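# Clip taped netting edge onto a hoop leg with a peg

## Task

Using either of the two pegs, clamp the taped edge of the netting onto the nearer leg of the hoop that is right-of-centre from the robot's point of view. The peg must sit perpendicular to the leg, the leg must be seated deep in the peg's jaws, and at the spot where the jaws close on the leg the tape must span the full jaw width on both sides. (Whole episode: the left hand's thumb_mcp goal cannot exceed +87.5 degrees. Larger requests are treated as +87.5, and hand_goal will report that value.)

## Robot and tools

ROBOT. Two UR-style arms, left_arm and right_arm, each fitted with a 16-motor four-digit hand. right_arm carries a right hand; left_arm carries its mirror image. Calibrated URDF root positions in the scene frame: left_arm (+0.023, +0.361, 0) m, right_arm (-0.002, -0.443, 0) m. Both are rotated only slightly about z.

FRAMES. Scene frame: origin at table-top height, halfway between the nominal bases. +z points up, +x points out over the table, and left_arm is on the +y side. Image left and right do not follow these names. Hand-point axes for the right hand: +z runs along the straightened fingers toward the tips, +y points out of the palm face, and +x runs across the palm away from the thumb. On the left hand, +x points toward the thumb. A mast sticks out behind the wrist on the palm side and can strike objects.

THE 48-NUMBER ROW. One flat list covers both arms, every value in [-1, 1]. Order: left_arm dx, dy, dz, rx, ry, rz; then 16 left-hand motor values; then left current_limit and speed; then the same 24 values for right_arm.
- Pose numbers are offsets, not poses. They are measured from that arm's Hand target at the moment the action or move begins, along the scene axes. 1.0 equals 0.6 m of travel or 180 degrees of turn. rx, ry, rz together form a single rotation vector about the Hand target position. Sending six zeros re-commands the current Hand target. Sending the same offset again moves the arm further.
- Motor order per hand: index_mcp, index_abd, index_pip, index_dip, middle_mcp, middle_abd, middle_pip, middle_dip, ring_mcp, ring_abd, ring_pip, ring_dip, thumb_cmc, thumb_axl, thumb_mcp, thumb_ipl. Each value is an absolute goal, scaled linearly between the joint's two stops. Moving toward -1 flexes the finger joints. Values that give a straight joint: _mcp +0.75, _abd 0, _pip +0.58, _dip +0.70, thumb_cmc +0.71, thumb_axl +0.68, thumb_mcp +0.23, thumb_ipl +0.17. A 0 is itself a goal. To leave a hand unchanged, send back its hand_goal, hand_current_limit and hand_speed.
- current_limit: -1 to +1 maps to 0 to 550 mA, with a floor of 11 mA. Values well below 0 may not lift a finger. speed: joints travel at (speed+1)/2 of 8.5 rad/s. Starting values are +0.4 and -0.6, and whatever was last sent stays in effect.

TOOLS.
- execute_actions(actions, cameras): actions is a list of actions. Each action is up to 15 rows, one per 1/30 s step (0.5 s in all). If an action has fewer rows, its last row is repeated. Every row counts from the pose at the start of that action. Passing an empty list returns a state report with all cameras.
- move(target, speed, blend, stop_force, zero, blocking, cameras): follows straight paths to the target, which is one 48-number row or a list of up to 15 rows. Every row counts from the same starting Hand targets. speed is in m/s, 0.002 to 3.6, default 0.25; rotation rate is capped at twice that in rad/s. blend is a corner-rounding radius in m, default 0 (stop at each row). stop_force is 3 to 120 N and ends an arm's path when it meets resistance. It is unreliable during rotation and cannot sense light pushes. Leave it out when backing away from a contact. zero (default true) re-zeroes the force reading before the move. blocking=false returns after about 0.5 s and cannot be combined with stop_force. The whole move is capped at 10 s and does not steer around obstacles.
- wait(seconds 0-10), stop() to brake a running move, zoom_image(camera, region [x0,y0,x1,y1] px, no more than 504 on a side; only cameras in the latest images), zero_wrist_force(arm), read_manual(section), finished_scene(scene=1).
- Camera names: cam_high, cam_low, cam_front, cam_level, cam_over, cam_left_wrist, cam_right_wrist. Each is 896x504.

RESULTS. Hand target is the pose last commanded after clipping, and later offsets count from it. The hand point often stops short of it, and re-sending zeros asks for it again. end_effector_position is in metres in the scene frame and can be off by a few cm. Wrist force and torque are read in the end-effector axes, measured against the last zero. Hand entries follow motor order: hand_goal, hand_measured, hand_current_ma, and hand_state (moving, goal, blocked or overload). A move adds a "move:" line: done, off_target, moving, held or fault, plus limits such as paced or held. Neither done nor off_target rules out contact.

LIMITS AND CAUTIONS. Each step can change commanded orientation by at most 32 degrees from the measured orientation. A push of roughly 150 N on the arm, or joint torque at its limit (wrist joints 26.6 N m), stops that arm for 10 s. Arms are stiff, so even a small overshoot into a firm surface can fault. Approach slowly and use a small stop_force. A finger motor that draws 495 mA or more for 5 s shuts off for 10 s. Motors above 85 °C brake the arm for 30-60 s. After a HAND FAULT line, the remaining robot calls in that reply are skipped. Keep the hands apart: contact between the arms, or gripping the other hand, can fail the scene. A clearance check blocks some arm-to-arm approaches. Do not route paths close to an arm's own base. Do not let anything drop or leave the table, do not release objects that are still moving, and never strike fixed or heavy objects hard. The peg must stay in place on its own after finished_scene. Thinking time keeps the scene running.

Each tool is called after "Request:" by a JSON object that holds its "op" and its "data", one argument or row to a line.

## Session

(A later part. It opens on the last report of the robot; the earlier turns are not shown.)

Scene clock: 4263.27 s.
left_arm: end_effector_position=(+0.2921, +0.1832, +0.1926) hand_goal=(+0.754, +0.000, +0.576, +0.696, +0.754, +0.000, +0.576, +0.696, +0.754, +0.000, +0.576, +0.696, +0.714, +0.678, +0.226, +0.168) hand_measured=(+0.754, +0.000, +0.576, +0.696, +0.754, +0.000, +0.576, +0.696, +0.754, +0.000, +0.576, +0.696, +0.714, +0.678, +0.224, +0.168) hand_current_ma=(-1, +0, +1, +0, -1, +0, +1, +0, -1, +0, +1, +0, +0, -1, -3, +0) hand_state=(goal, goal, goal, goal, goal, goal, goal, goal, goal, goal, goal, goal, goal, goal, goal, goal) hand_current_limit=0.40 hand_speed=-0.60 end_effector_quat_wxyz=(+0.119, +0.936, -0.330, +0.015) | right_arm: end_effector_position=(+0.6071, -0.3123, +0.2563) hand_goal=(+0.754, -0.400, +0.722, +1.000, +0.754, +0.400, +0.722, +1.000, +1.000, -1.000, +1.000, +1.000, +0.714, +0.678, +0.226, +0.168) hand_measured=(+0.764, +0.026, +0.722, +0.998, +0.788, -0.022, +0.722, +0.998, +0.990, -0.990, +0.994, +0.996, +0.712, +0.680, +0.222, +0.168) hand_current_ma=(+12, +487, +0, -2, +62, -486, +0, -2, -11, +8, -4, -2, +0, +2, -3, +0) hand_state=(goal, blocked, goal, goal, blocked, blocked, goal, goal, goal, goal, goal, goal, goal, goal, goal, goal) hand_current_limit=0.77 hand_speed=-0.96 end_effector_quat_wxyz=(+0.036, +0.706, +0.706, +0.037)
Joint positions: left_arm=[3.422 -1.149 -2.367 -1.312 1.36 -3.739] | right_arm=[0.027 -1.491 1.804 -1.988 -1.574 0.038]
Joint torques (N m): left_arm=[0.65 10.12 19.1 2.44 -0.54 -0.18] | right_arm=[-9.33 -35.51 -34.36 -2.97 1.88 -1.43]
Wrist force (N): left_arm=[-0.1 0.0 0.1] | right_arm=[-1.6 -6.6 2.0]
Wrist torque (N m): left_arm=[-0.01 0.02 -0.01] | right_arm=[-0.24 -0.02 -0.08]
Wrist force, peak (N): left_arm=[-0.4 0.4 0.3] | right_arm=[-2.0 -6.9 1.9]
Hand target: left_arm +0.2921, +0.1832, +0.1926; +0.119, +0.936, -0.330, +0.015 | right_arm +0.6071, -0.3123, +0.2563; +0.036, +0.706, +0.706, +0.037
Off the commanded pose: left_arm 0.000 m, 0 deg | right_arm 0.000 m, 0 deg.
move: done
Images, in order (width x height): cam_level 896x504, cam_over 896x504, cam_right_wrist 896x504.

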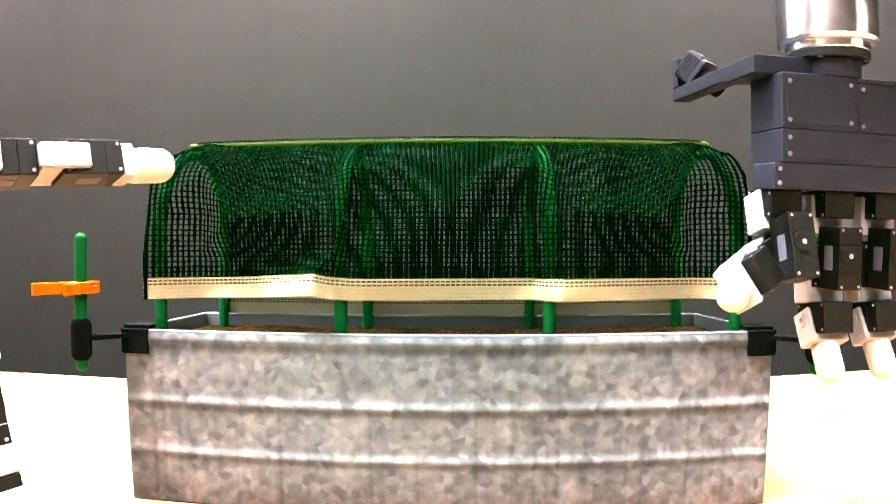

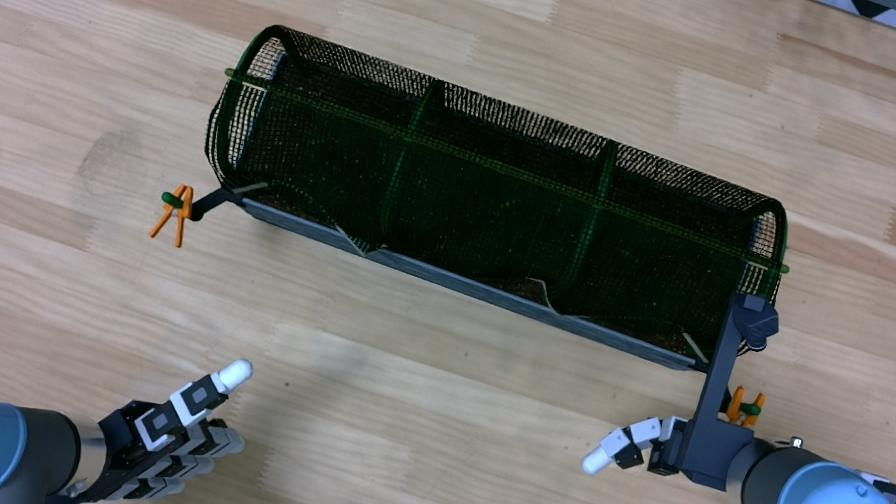

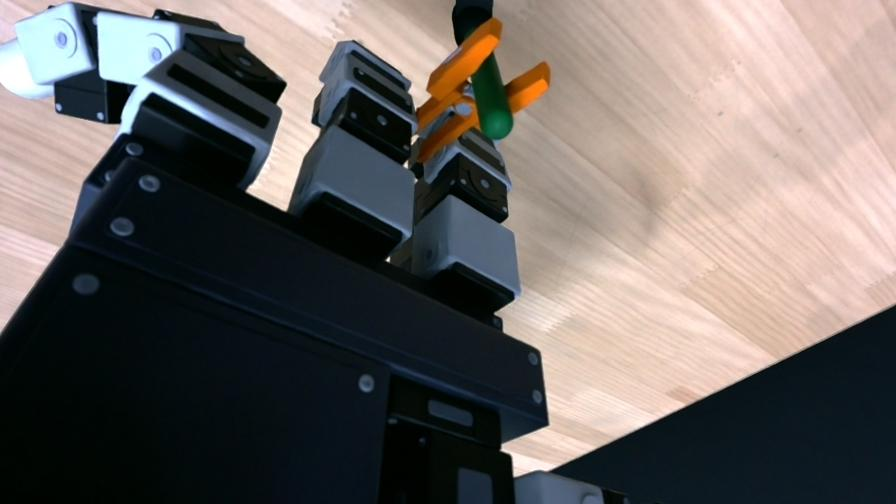

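Request:
{"op": "move", "data": {
  "target": [
    [0,0,0,0,0,0,0.754,0,0.576,0.696,0.754,0,0.576,0.696,0.754,0,0.576,0.696,0.714,0.678,0.226,0.168,0.4,-0.6,0,0,0.1,0,0,0,0.754,-0.4,0.722,1,0.754,0.4,0.722,1,1,-1,1,1,0.714,0.678,0.226,0.168,0.77,-0.96],
    [0,0,0,0,0,0,0.754,0,0.576,0.696,0.754,0,0.576,0.696,0.754,0,0.576,0.696,0.714,0.678,0.226,0.168,0.4,-0.6,-0.09,0,0.1,0,0,0,0.754,-0.4,0.722,1,0.754,0.4,0.722,1,1,-1,1,1,0.714,0.678,0.226,0.168,0.77,-0.96]
  ],
  "speed": [0.04, 0.08],
  "blend": [0.004, 0],
  "cameras": ["cam_right_wrist", "cam_level", "cam_low"]
}}

Request:
{"op": "zoom_image", "data": {
  "camera": "cam_right_wrist",
  "region": [380, 10, 580, 190]
}}

Request:
{"op": "zoom_image", "data": {
  "camera": "cam_low",
  "region": [340, 180, 560, 310]
}}

Scene clock: 4311.37 s.
left_arm: end_effector_position=(+0.2921, +0.1832, +0.1926) hand_goal=(+0.754, +0.000, +0.576, +0.696, +0.754, +0.000, +0.576, +0.696, +0.754, +0.000, +0.576, +0.696, +0.714, +0.678, +0.226, +0.168) hand_measured=(+0.754, +0.000, +0.576, +0.696, +0.754, +0.000, +0.576, +0.696, +0.754, +0.000, +0.576, +0.696, +0.714, +0.678, +0.224, +0.168) hand_current_ma=(-1, +0, +1, +0, -1, +0, +1, +0, -1, +0, +1, +0, +0, -1, -3, +0) hand_state=(goal, goal, goal, goal, goal, goal, goal, goal, goal, goal, goal, goal, goal, goal, goal, goal) hand_current_limit=0.40 hand_speed=-0.60 end_effector_quat_wxyz=(+0.119, +0.936, -0.330, +0.015) | right_arm: end_effector_position=(+0.5530, -0.3123, +0.3163) hand_goal=(+0.754, -0.400, +0.722, +1.000, +0.754, +0.400, +0.722, +1.000, +1.000, -1.000, +1.000, +1.000, +0.714, +0.678, +0.226, +0.168) hand_measured=(+0.748, +0.020, +0.722, +0.998, +0.774, -0.022, +0.722, +0.998, +0.990, -0.990, +0.994, +0.996, +0.714, +0.680, +0.222, +0.168) hand_current_ma=(-6, +487, +0, -2, +28, -487, +0, -2, -10, +8, -4, -2, +0, +2, -3, +0) hand_state=(goal, blocked, goal, goal, goal, blocked, goal, goal, goal, goal, goal, goal, goal, goal, goal, goal) hand_current_limit=0.77 hand_speed=-0.96 end_effector_quat_wxyz=(+0.036, +0.706, +0.706, +0.037)
Joint positions: left_arm=[3.422 -1.149 -2.367 -1.312 1.36 -3.739] | right_arm=[0.031 -1.65 1.806 -1.83 -1.574 0.042]
Joint torques (N m): left_arm=[1.17 10.54 19.17 2.43 -0.54 -0.19] | right_arm=[0.06 -16.86 -32.93 -4.13 -0.61 -0.29]
Wrist force (N): left_arm=[-0.1 0.4 0.2] | right_arm=[-0.1 -1.9 1.2]
Wrist torque (N m): left_arm=[0.04 0.01 -0.02] | right_arm=[-0.26 0.07 -0.24]
Wrist force, peak (N): left_arm=[-0.2 0.3 0.5] | right_arm=[-2.2 -6.9 1.9]
Hand target: left_arm +0.2921, +0.1832, +0.1926; +0.119, +0.936, -0.330, +0.015 | right_arm +0.5531, -0.3123, +0.3163; +0.036, +0.706, +0.706, +0.037
Off the commanded pose: left_arm 0.000 m, 0 deg | right_arm 0.000 m, 0 deg.
move: done
Images, in order (width x height): cam_low 896x504, cam_level 896x504, cam_right_wrist 896x504.

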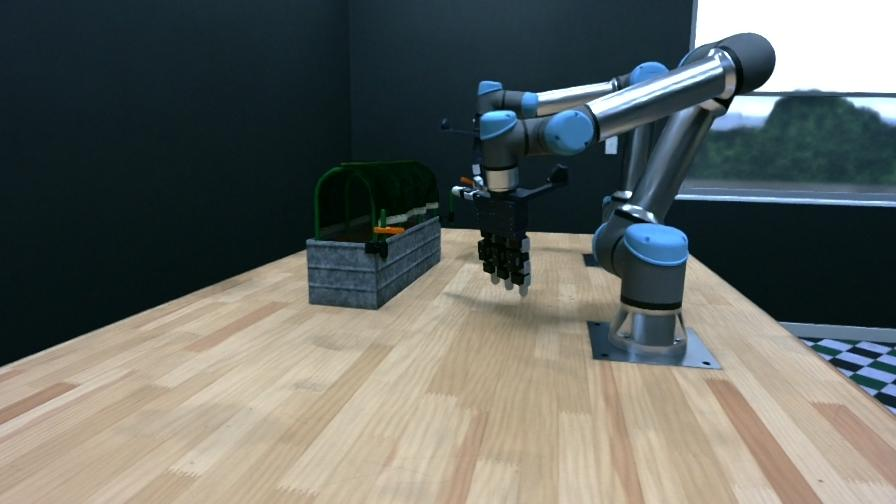

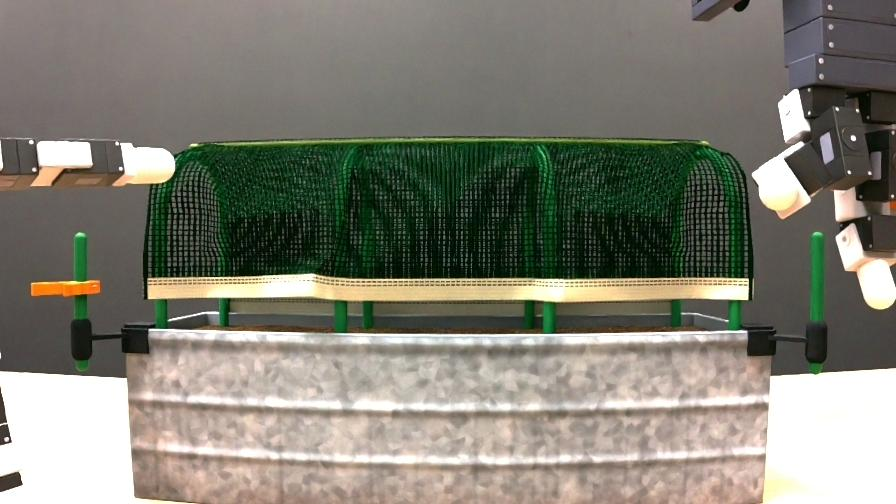

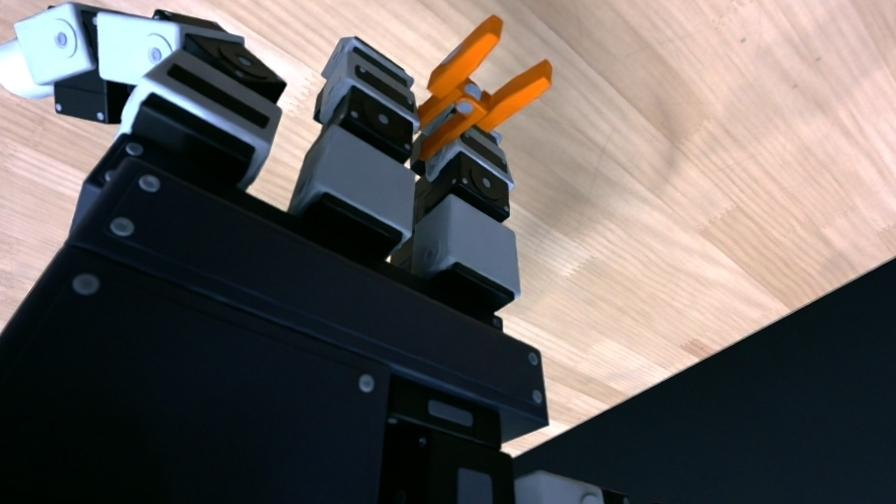

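Scaled by 2.520.

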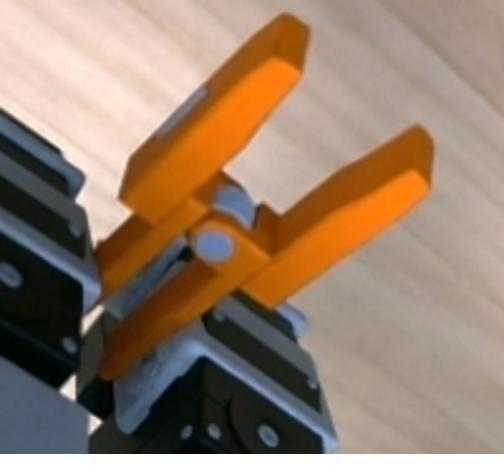

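Scaled by 2.291.

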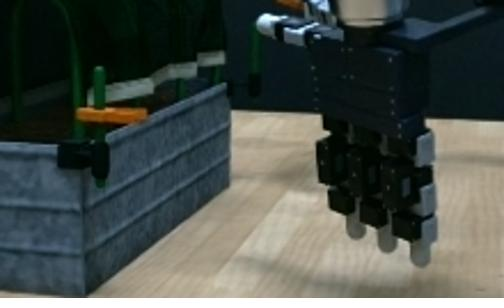

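Request:
{"op": "move", "data": {
  "target": [
    [0,0,0,0,0,0,0.754,0,0.576,0.696,0.754,0,0.576,0.696,0.754,0,0.576,0.696,0.714,0.678,0.226,0.168,0.4,-0.6,0,0.3672,0,0,0,0,0.754,-0.4,0.722,1,0.754,0.4,0.722,1,1,-1,1,1,0.714,0.678,0.226,0.168,0.77,-0.96],
    [0,0,0,0,0,0,0.754,0,0.576,0.696,0.754,0,0.576,0.696,0.754,0,0.576,0.696,0.714,0.678,0.226,0.168,0.4,-0.6,0.01,0.3672,-0.1313,0,0,0,0.754,-0.4,0.722,1,0.754,0.4,0.722,1,1,-1,1,1,0.714,0.678,0.226,0.168,0.77,-0.96],
    [0,0,0,0,0,0,0.754,0,0.576,0.696,0.754,0,0.576,0.696,0.754,0,0.576,0.696,0.714,0.678,0.226,0.168,0.4,-0.6,0.0782,0.3672,-0.1313,0,0,0,0.754,-0.4,0.722,1,0.754,0.4,0.722,1,1,-1,1,1,0.714,0.678,0.226,0.168,0.77,-0.96]
  ],
  "speed": [0.1, 0.08, 0.04],
  "blend": [0.02, 0.01, 0],
  "cameras": ["cam_right_wrist", "cam_level", "cam_over", "cam_front"]
}}

Request:
{"op": "zoom_image", "data": {
  "camera": "cam_right_wrist",
  "region": [380, 0, 580, 180]
}}

Request:
{"op": "zoom_image", "data": {
  "camera": "cam_level",
  "region": [480, 200, 640, 350]
}}

Request:
{"op": "zoom_image", "data": {
  "camera": "cam_over",
  "region": [490, 250, 620, 380]
}}

Scene clock: 4382.27 s.
left_arm: end_effector_position=(+0.2921, +0.1832, +0.1926) hand_goal=(+0.754, +0.000, +0.576, +0.696, +0.754, +0.000, +0.576, +0.696, +0.754, +0.000, +0.576, +0.696, +0.714, +0.678, +0.226, +0.168) hand_measured=(+0.754, +0.000, +0.576, +0.696, +0.754, +0.000, +0.576, +0.696, +0.754, +0.000, +0.576, +0.696, +0.714, +0.678, +0.224, +0.168) hand_current_ma=(-1, +0, +1, +0, -1, +0, +1, +0, -1, +0, +1, +0, +0, -1, -3, +0) hand_state=(goal, goal, goal, goal, goal, goal, goal, goal, goal, goal, goal, goal, goal, goal, goal, goal) hand_current_limit=0.40 hand_speed=-0.60 end_effector_quat_wxyz=(+0.119, +0.936, -0.330, +0.015) | right_arm: end_effector_position=(+0.6001, -0.0921, +0.2375) hand_goal=(+0.754, -0.400, +0.722, +1.000, +0.754, +0.400, +0.722, +1.000, +1.000, -1.000, +1.000, +1.000, +0.714, +0.678, +0.226, +0.168) hand_measured=(+0.748, +0.020, +0.722, +0.998, +0.772, -0.022, +0.722, +0.998, +0.990, -0.990, +0.994, +0.996, +0.714, +0.680, +0.222, +0.168) hand_current_ma=(-6, +487, +0, -2, +28, -487, +0, -2, -10, +8, -4, -2, +0, +2, -3, +0) hand_state=(goal, blocked, goal, goal, goal, blocked, goal, goal, goal, goal, goal, goal, goal, goal, goal, goal) hand_current_limit=0.77 hand_speed=-0.96 end_effector_quat_wxyz=(+0.036, +0.706, +0.706, +0.037)
Joint positions: left_arm=[3.422 -1.149 -2.367 -1.312 1.36 -3.739] | right_arm=[0.418 -1.257 1.565 -1.974 -1.613 0.427]
Joint torques (N m): left_arm=[0.85 10.1 19.49 2.36 -0.51 -0.19] | right_arm=[11.33 -49.29 -15 -3.55 1.19 1.78]
Wrist force (N): left_arm=[-0.1 0.2 0.2] | right_arm=[-0.4 -2.3 0.9]
Wrist torque (N m): left_arm=[0.01 0.01 -0.01] | right_arm=[-0.27 0.15 -0.10]
Wrist force, peak (N): left_arm=[-0.3 0.5 0.4] | right_arm=[0.1 -2.2 1.5]
Hand target: left_arm +0.2921, +0.1832, +0.1926; +0.119, +0.936, -0.330, +0.015 | right_arm +0.6000, -0.0920, +0.2375; +0.036, +0.706, +0.706, +0.037
Off the commanded pose: left_arm 0.000 m, 0 deg | right_arm 0.000 m, 0 deg.
move: done
Images, in order (width x height): cam_front 896x504, cam_level 896x504, cam_over 896x504, cam_right_wrist 896x504.

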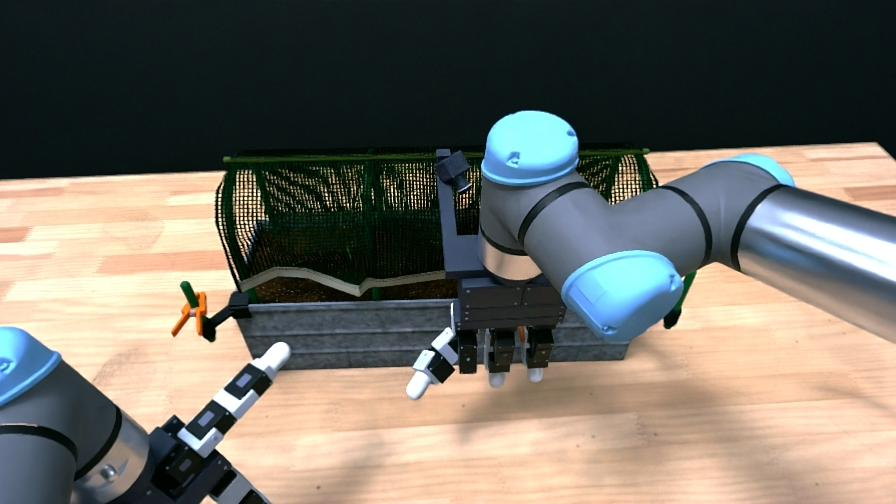

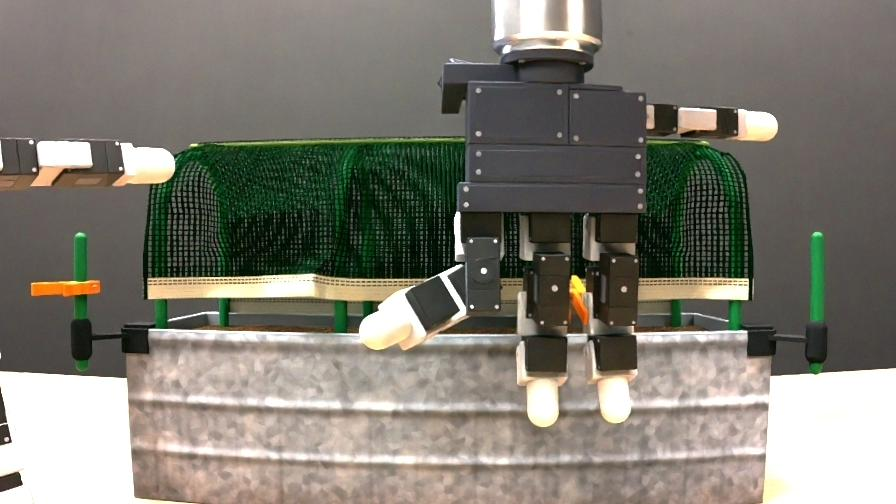

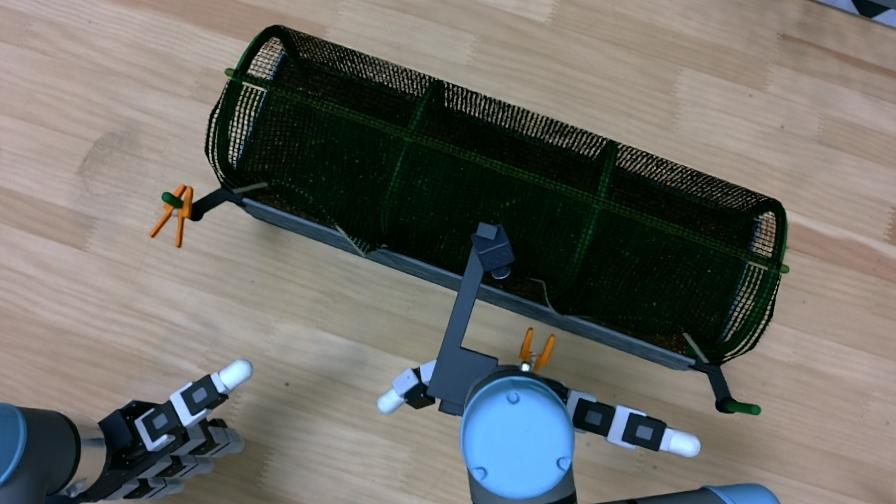

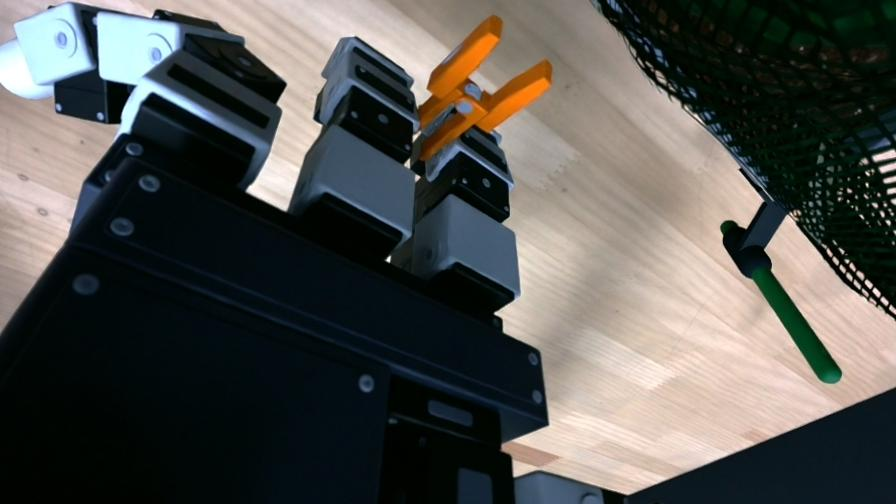

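Scaled by 2.520.

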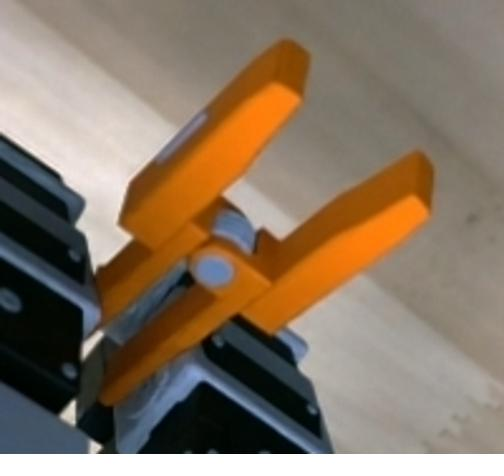

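Scaled by 3.150.

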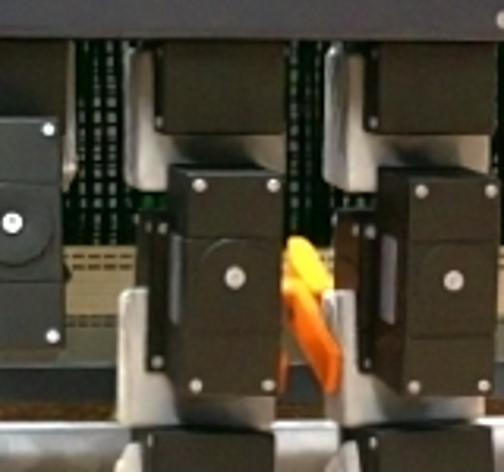

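Scaled by 3.877.

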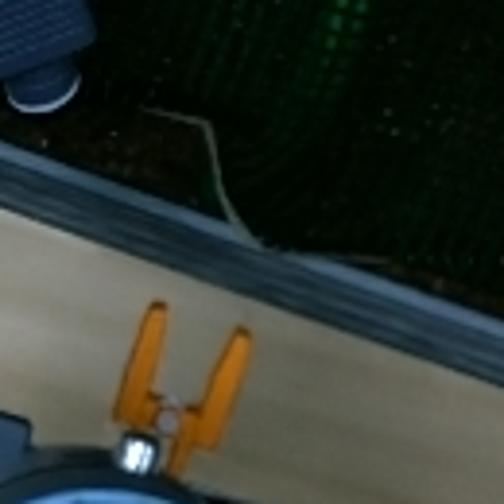

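Request:
{"op": "zoom_image", "data": {
  "camera": "cam_level",
  "region": [555, 260, 605, 335]
}}

Request:
{"op": "zoom_image", "data": {
  "camera": "cam_right_wrist",
  "region": [400, 10, 560, 170]
}}

Scaled by 6.720.

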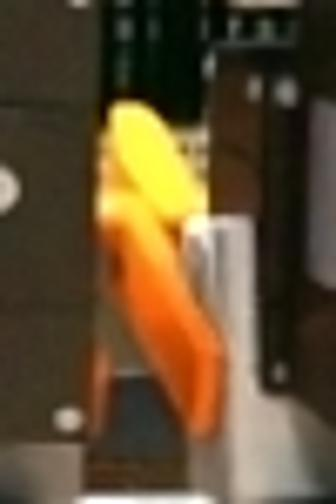

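Scaled by 3.150.

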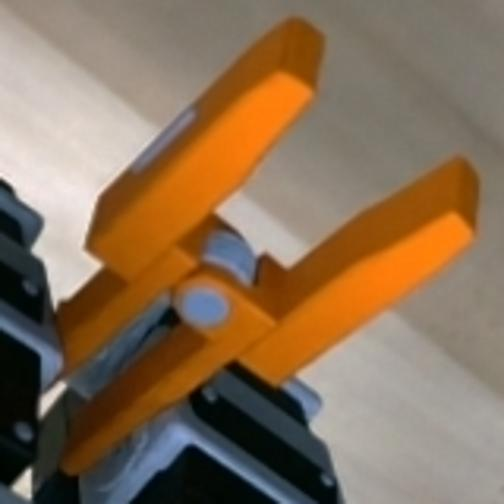

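Request:
{"op": "execute_actions", "data": {
  "actions": [],
  "cameras": ["cam_low", "cam_high"]
}}

Request:
{"op": "zoom_image", "data": {
  "camera": "cam_low",
  "region": [360, 140, 560, 260]
}}

Request:
{"op": "zoom_image", "data": {
  "camera": "cam_high",
  "region": [300, 200, 480, 340]
}}

Scene clock: 4454.63 s.
left_arm: end_effector_position=(+0.2921, +0.1832, +0.1926) hand_goal=(+0.754, +0.000, +0.576, +0.696, +0.754, +0.000, +0.576, +0.696, +0.754, +0.000, +0.576, +0.696, +0.714, +0.678, +0.226, +0.168) hand_measured=(+0.754, +0.000, +0.576, +0.696, +0.754, +0.000, +0.576, +0.696, +0.754, +0.000, +0.576, +0.696, +0.714, +0.678, +0.224, +0.168) hand_current_ma=(-1, +0, +1, +0, -1, +0, +1, +0, -1, +0, +1, +0, +0, -1, -3, +0) hand_state=(goal, goal, goal, goal, goal, goal, goal, goal, goal, goal, goal, goal, goal, goal, goal, goal) hand_current_limit=0.40 hand_speed=-0.60 end_effector_quat_wxyz=(+0.119, +0.936, -0.330, +0.015) | right_arm: end_effector_position=(+0.6000, -0.0920, +0.2375) hand_goal=(+0.754, -0.400, +0.722, +1.000, +0.754, +0.400, +0.722, +1.000, +1.000, -1.000, +1.000, +1.000, +0.714, +0.678, +0.226, +0.168) hand_measured=(+0.748, +0.020, +0.722, +0.998, +0.772, -0.022, +0.722, +0.998, +0.990, -0.990, +0.994, +0.996, +0.714, +0.680, +0.222, +0.168) hand_current_ma=(-6, +487, +0, -2, +28, -487, +0, -2, -10, +8, -4, -2, +0, +2, -3, +0) hand_state=(goal, blocked, goal, goal, goal, blocked, goal, goal, goal, goal, goal, goal, goal, goal, goal, goal) hand_current_limit=0.77 hand_speed=-0.96 end_effector_quat_wxyz=(+0.036, +0.706, +0.706, +0.037)
Joint positions: left_arm=[3.422 -1.149 -2.367 -1.312 1.36 -3.739] | right_arm=[0.418 -1.257 1.565 -1.974 -1.613 0.427]
Joint velocities: within noise
Joint torques (N m): left_arm=[0.85 10.71 18.9 2.3 -0.65 -0.24] | right_arm=[9.39 -49.54 -15.96 -4.31 -1.03 1.59]
Motor temperatures (°C): left_arm=[25 26 32 35 37 35] | right_arm=[28 31 28 36 36 30]
Wrist force (N): left_arm=[-0.2 0.1 0.1] | right_arm=[-0.3 -1.9 1.0]
Wrist torque (N m): left_arm=[0.00 0.03 -0.01] | right_arm=[-0.21 0.14 -0.08]
Wrist force, peak (N): left_arm=[-0.1 0.3 0.4] | right_arm=[-0.3 -2.4 1.2]
Hand target: left_arm +0.2921, +0.1832, +0.1926; +0.119, +0.936, -0.330, +0.015 | right_arm +0.6000, -0.0920, +0.2375; +0.036, +0.706, +0.706, +0.037
Off the commanded pose: left_arm 0.000 m, 0 deg | right_arm 0.000 m, 0 deg.
Images, in order (width x height): cam_high 896x504, cam_low 896x504.

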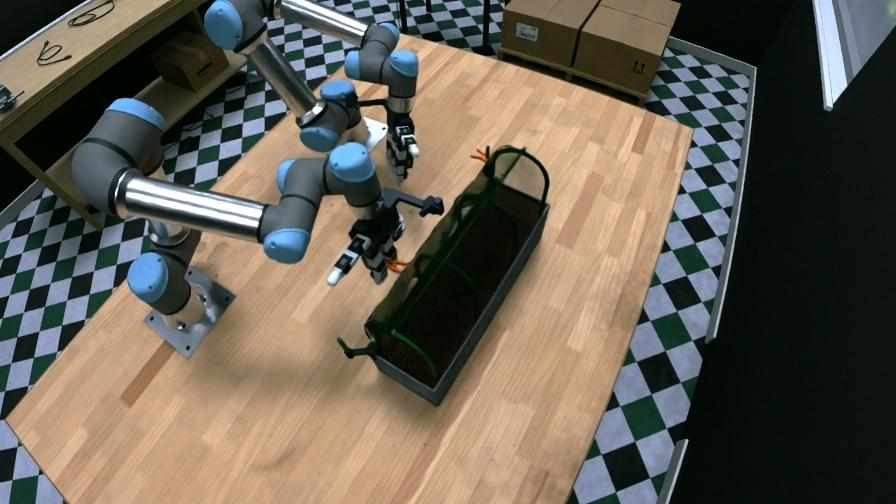

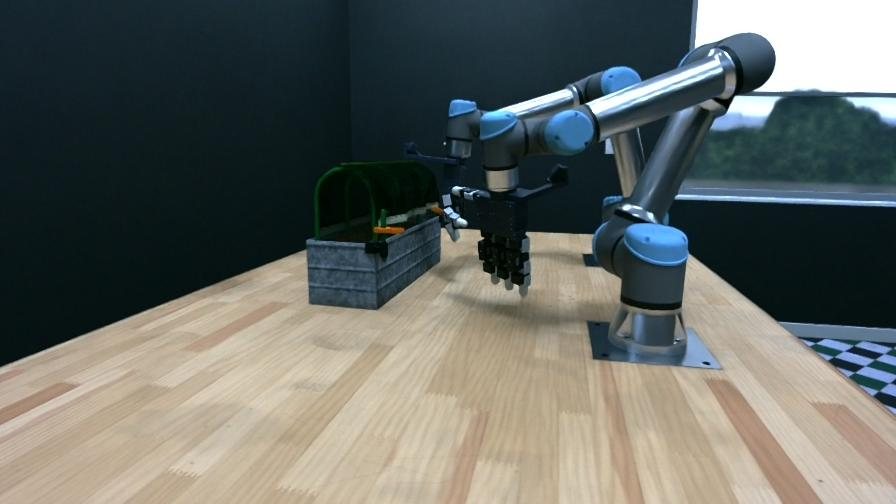

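Scaled by 2.520.

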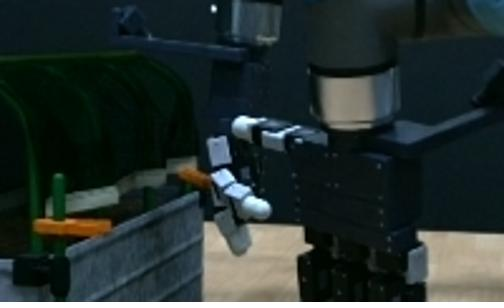

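Scaled by 2.800.

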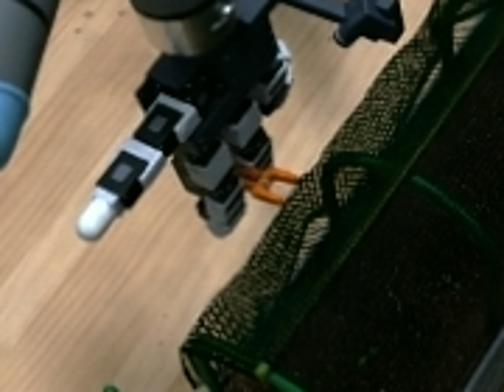

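Useful: cam_low sees the peg from the side. Zoom in.

Request:
{"op": "zoom_image", "data": {
  "camera": "cam_low",
  "region": [424, 194, 470, 230]
}}

Request:
{"op": "zoom_image", "data": {
  "camera": "cam_low",
  "region": [366, 190, 476, 260]
}}

Scaled by 10.957.

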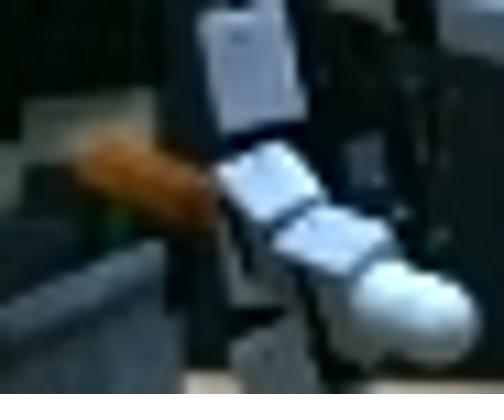

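Scaled by 4.582.

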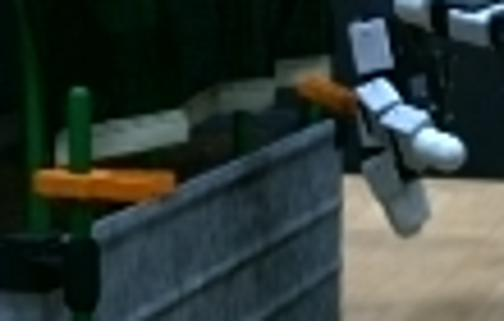

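Request:
{"op": "move", "data": {
  "target": [0,0,0,0,0,0,0.754,0,0.576,0.696,0.754,0,0.576,0.696,0.754,0,0.576,0.696,0.714,0.678,0.226,0.168,0.4,-0.6,0,0,0,0,0,0,0.754,-0.4,0.97,1,0.754,0.4,0.97,1,1,-1,1,1,0.714,0.678,0.226,0.168,0.77,-0.97],
  "speed": 0.02,
  "cameras": ["cam_low", "cam_level", "cam_right_wrist"]
}}

Request:
{"op": "zoom_image", "data": {
  "camera": "cam_low",
  "region": [424, 194, 470, 230]
}}

Request:
{"op": "zoom_image", "data": {
  "camera": "cam_right_wrist",
  "region": [400, 10, 560, 170]
}}

Request:
{"op": "zoom_image", "data": {
  "camera": "cam_level",
  "region": [535, 240, 625, 340]
}}

Scene clock: 4575.57 s.
left_arm: end_effector_position=(+0.2921, +0.1832, +0.1926) hand_goal=(+0.754, +0.000, +0.576, +0.696, +0.754, +0.000, +0.576, +0.696, +0.754, +0.000, +0.576, +0.696, +0.714, +0.678, +0.226, +0.168) hand_measured=(+0.754, +0.000, +0.576, +0.696, +0.754, +0.000, +0.576, +0.696, +0.754, +0.000, +0.576, +0.696, +0.714, +0.678, +0.224, +0.168) hand_current_ma=(-1, +0, +1, +0, -1, +0, +1, +0, -1, +0, +1, +0, +0, -1, -3, +0) hand_state=(goal, goal, goal, goal, goal, goal, goal, goal, goal, goal, goal, goal, goal, goal, goal, goal) hand_current_limit=0.40 hand_speed=-0.60 end_effector_quat_wxyz=(+0.119, +0.936, -0.330, +0.015) | right_arm: end_effector_position=(+0.6000, -0.0920, +0.2375) hand_goal=(+0.754, -0.400, +0.970, +1.000, +0.754, +0.400, +0.970, +1.000, +1.000, -1.000, +1.000, +1.000, +0.714, +0.678, +0.226, +0.168) hand_measured=(+0.748, +0.020, +0.964, +0.998, +0.772, -0.016, +0.964, +0.998, +0.990, -0.990, +0.994, +0.996, +0.714, +0.680, +0.222, +0.168) hand_current_ma=(-6, +487, -5, -2, +27, -487, -4, -2, -10, +8, -4, -2, +0, +2, -3, +0) hand_state=(goal, blocked, goal, goal, goal, blocked, goal, goal, goal, goal, goal, goal, goal, goal, goal, goal) hand_current_limit=0.77 hand_speed=-0.97 end_effector_quat_wxyz=(+0.036, +0.706, +0.706, +0.037)
Joint positions: left_arm=[3.422 -1.149 -2.367 -1.312 1.36 -3.739] | right_arm=[0.418 -1.257 1.565 -1.974 -1.613 0.427]
Joint torques (N m): left_arm=[1.93 10.99 18.66 2.37 -0.58 -0.16] | right_arm=[9.98 -48.76 -15.21 -4.61 -0.91 1.31]
Wrist force (N): left_arm=[-0.1 0.2 0.4] | right_arm=[-0.3 -2.3 0.9]
Wrist torque (N m): left_arm=[-0.01 0.02 0.00] | right_arm=[-0.28 0.14 -0.09]
Wrist force, peak (N): left_arm=[-0.4 0.0 0.4] | right_arm=[-0.4 -2.4 1.1]
Hand target: left_arm +0.2921, +0.1832, +0.1926; +0.119, +0.936, -0.330, +0.015 | right_arm +0.6000, -0.0920, +0.2375; +0.036, +0.706, +0.706, +0.037
Off the commanded pose: left_arm 0.000 m, 0 deg | right_arm 0.000 m, 0 deg.
move: done
Images, in order (width x height): cam_low 896x504, cam_level 896x504, cam_right_wrist 896x504.

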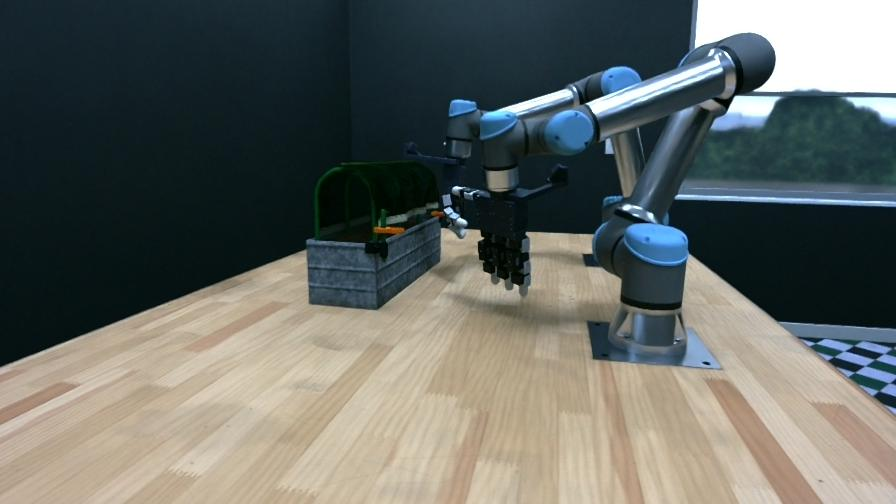

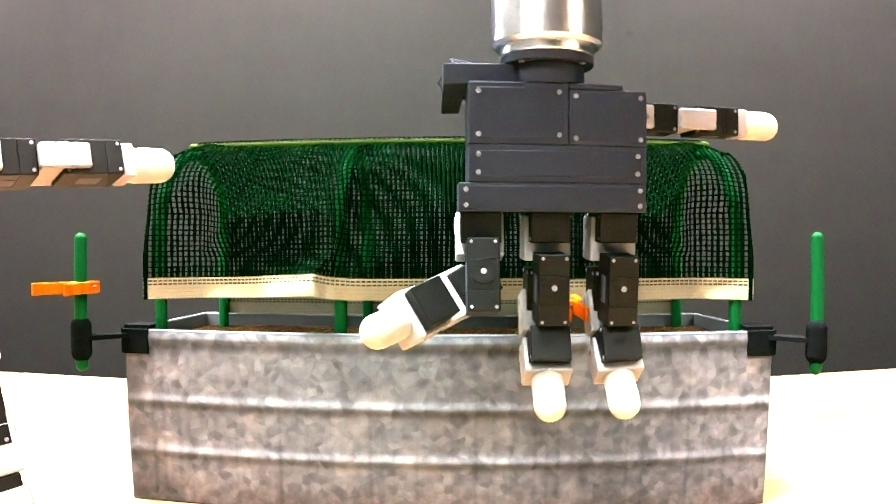

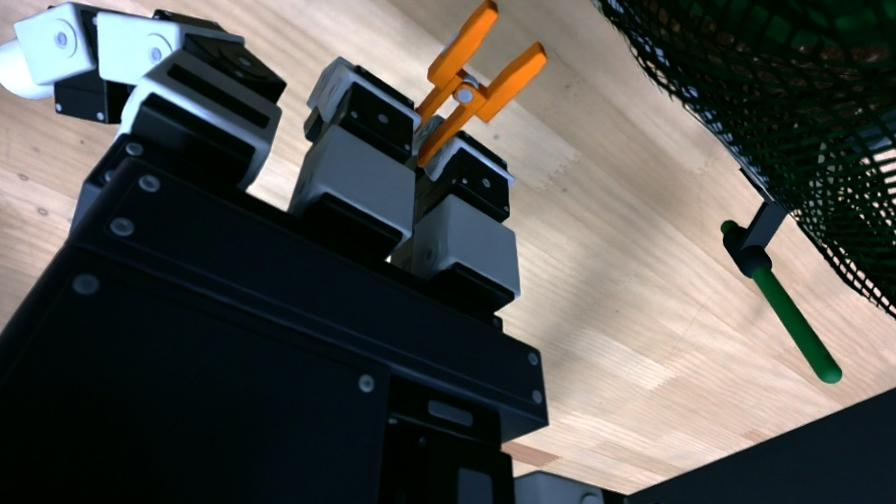

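Scaled by 10.957.

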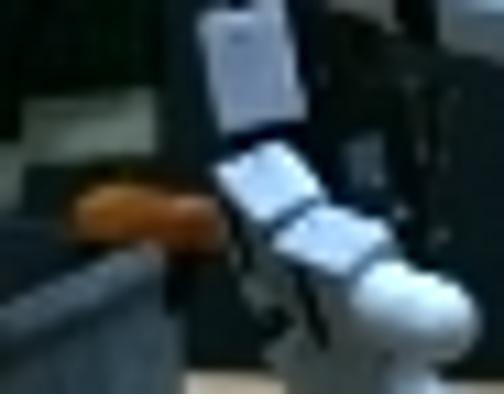

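Scaled by 3.150.

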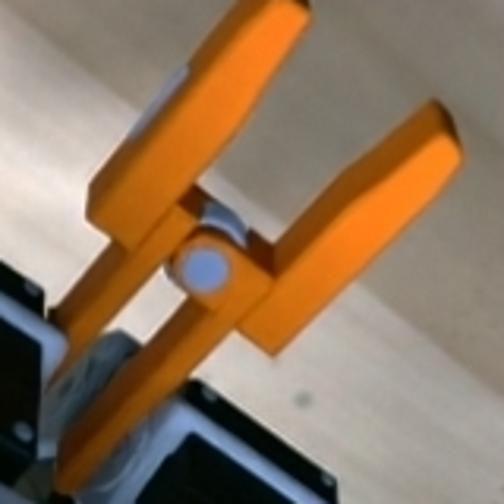

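Scaled by 5.040.

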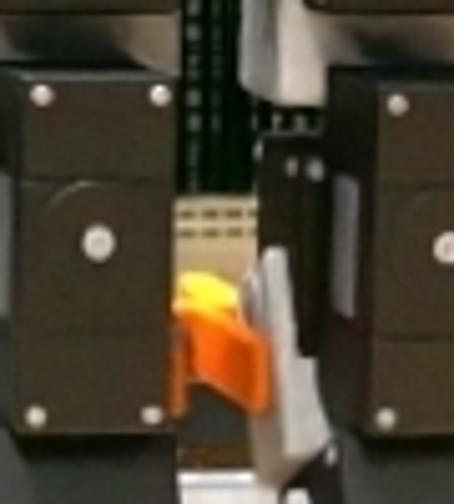

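Request:
{"op": "move", "data": {
  "target": [0,0,0,0,0,0,0.754,0,0.576,0.696,0.754,0,0.576,0.696,0.754,0,0.576,0.696,0.714,0.678,0.226,0.168,0.4,-0.6,0,0,0.01,0,0,0,0.754,-0.4,1,1,0.754,0.4,1,1,1,-1,1,1,0.714,0.678,0.226,0.168,0.77,-0.97],
  "speed": 0.02,
  "cameras": ["cam_low", "cam_level", "cam_over"]
}}

Request:
{"op": "zoom_image", "data": {
  "camera": "cam_low",
  "region": [424, 194, 470, 230]
}}

Request:
{"op": "zoom_image", "data": {
  "camera": "cam_level",
  "region": [535, 240, 625, 340]
}}

Request:
{"op": "zoom_image", "data": {
  "camera": "cam_over",
  "region": [490, 250, 620, 380]
}}

Scene clock: 4616.37 s.
left_arm: end_effector_position=(+0.2921, +0.1832, +0.1926) hand_goal=(+0.754, +0.000, +0.576, +0.696, +0.754, +0.000, +0.576, +0.696, +0.754, +0.000, +0.576, +0.696, +0.714, +0.678, +0.226, +0.168) hand_measured=(+0.754, +0.000, +0.576, +0.696, +0.754, +0.000, +0.576, +0.696, +0.754, +0.000, +0.576, +0.696, +0.714, +0.678, +0.224, +0.168) hand_current_ma=(-1, +0, +1, +0, -1, +0, +1, +0, -1, +0, +1, +0, +0, -1, -3, +0) hand_state=(goal, goal, goal, goal, goal, goal, goal, goal, goal, goal, goal, goal, goal, goal, goal, goal) hand_current_limit=0.40 hand_speed=-0.60 end_effector_quat_wxyz=(+0.119, +0.936, -0.330, +0.015) | right_arm: end_effector_position=(+0.6000, -0.0920, +0.2437) hand_goal=(+0.754, -0.400, +1.000, +1.000, +0.754, +0.400, +1.000, +1.000, +1.000, -1.000, +1.000, +1.000, +0.714, +0.678, +0.226, +0.168) hand_measured=(+0.748, +0.020, +0.994, +0.998, +0.772, -0.014, +0.994, +0.998, +0.990, -0.990, +0.994, +0.996, +0.714, +0.680, +0.222, +0.168) hand_current_ma=(-6, +487, -6, -2, +26, -487, -5, -2, -10, +8, -4, -2, +0, +2, -3, +0) hand_state=(goal, blocked, goal, goal, goal, blocked, goal, goal, goal, goal, goal, goal, goal, goal, goal, goal) hand_current_limit=0.77 hand_speed=-0.97 end_effector_quat_wxyz=(+0.036, +0.706, +0.706, +0.037)
Joint positions: left_arm=[3.422 -1.149 -2.367 -1.312 1.36 -3.739] | right_arm=[0.418 -1.261 1.555 -1.96 -1.613 0.427]
Joint torques (N m): left_arm=[1.09 10.87 18.77 2.34 -0.67 -0.15] | right_arm=[8.88 -42.56 -25.56 -3.42 -1.06 1.48]
Wrist force (N): left_arm=[-0.2 0.2 0.4] | right_arm=[-0.6 -2.1 1.1]
Wrist torque (N m): left_arm=[-0.01 0.04 -0.02] | right_arm=[-0.27 0.18 -0.11]
Wrist force, peak (N): left_arm=[-0.2 0.3 0.4] | right_arm=[0.0 -2.6 1.0]
Hand target: left_arm +0.2921, +0.1832, +0.1926; +0.119, +0.936, -0.330, +0.015 | right_arm +0.6000, -0.0920, +0.2435; +0.036, +0.706, +0.706, +0.037
Off the commanded pose: left_arm 0.000 m, 0 deg | right_arm 0.000 m, 0 deg.
move: done
Images, in order (width x height): cam_low 896x504, cam_level 896x504, cam_over 896x504.

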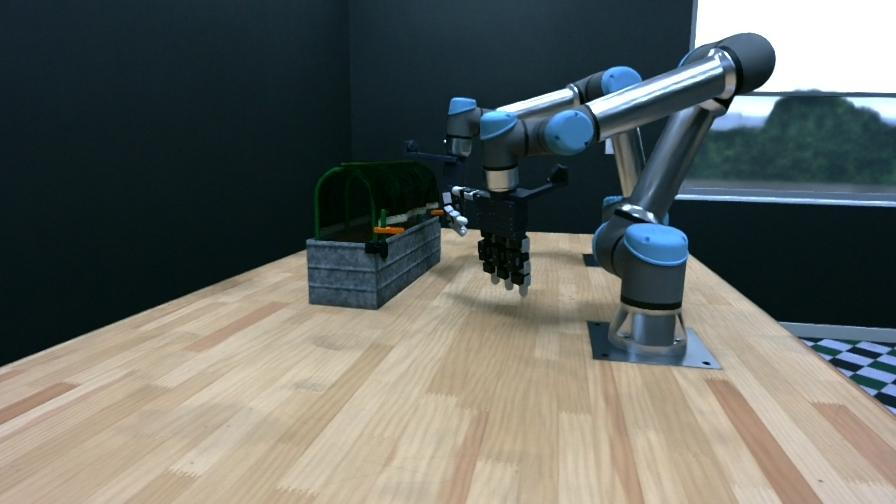

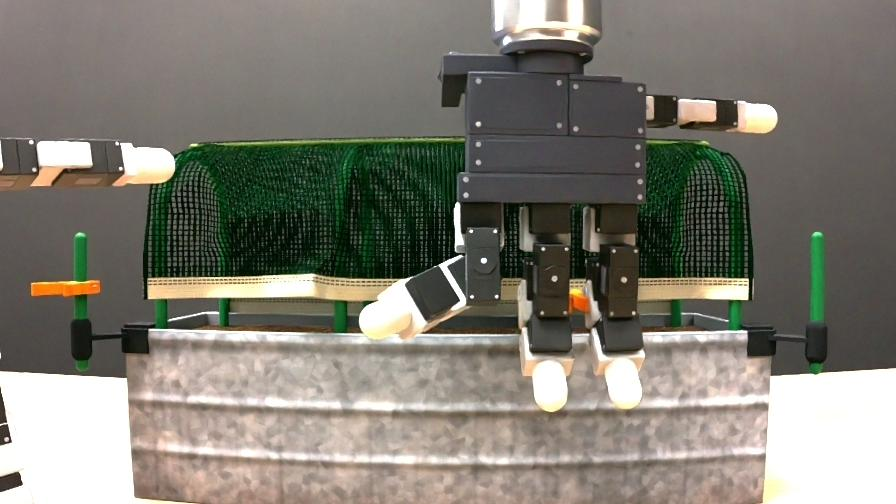

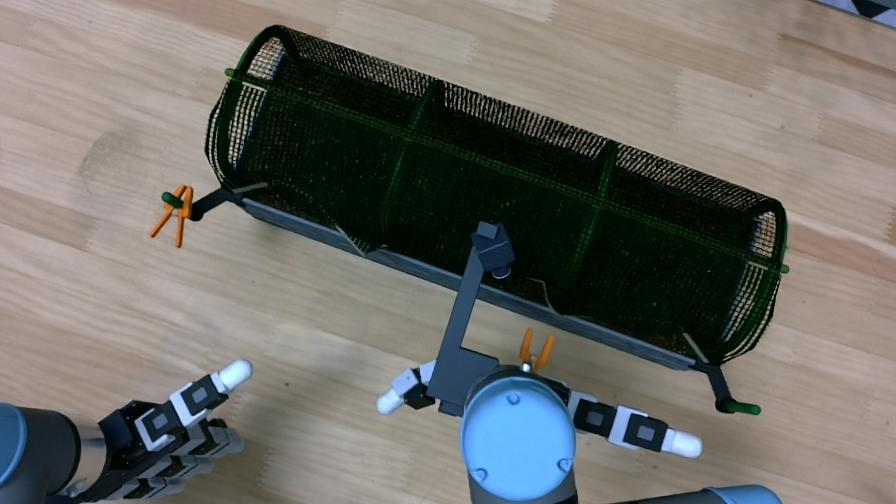

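Scaled by 10.957.

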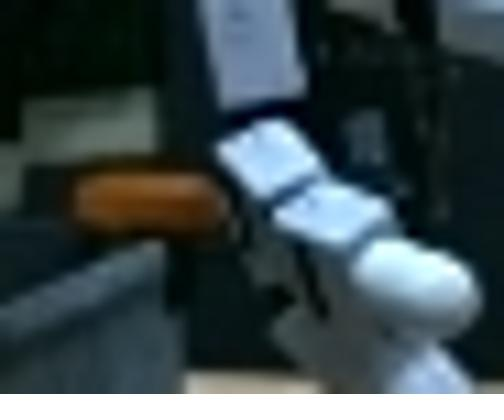

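Scaled by 5.040.

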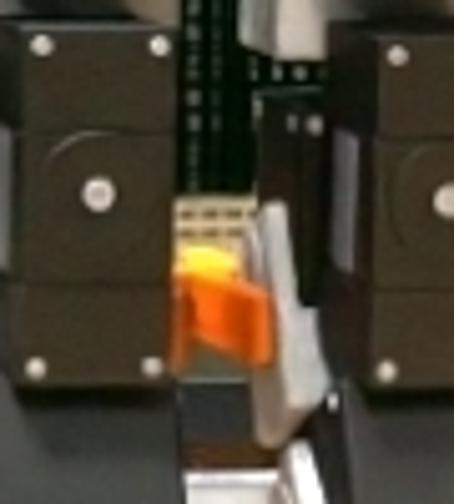

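Scaled by 3.877.

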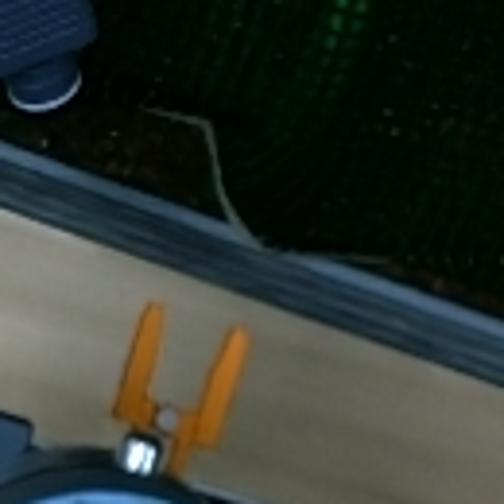

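Request:
{"op": "zoom_image", "data": {
  "camera": "cam_over",
  "region": [510, 250, 610, 345]
}}

Request:
{"op": "zoom_image", "data": {
  "camera": "cam_over",
  "region": [560, 130, 680, 320]
}}

Scaled by 5.040.

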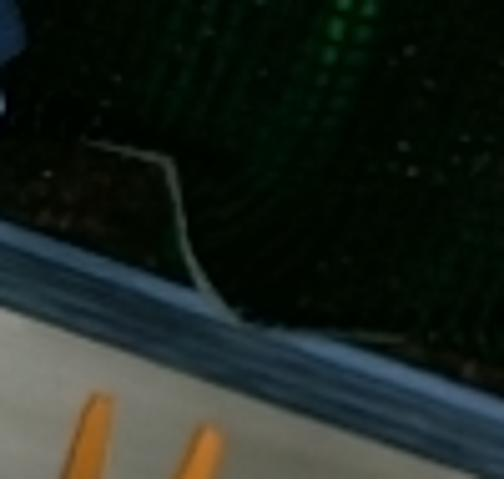

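Scaled by 2.653.

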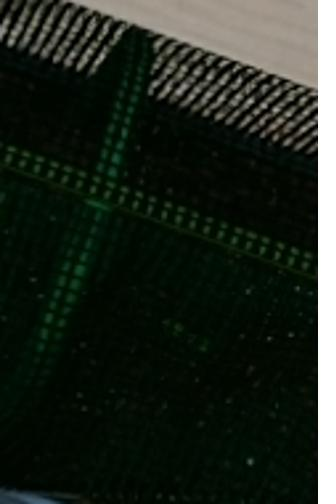

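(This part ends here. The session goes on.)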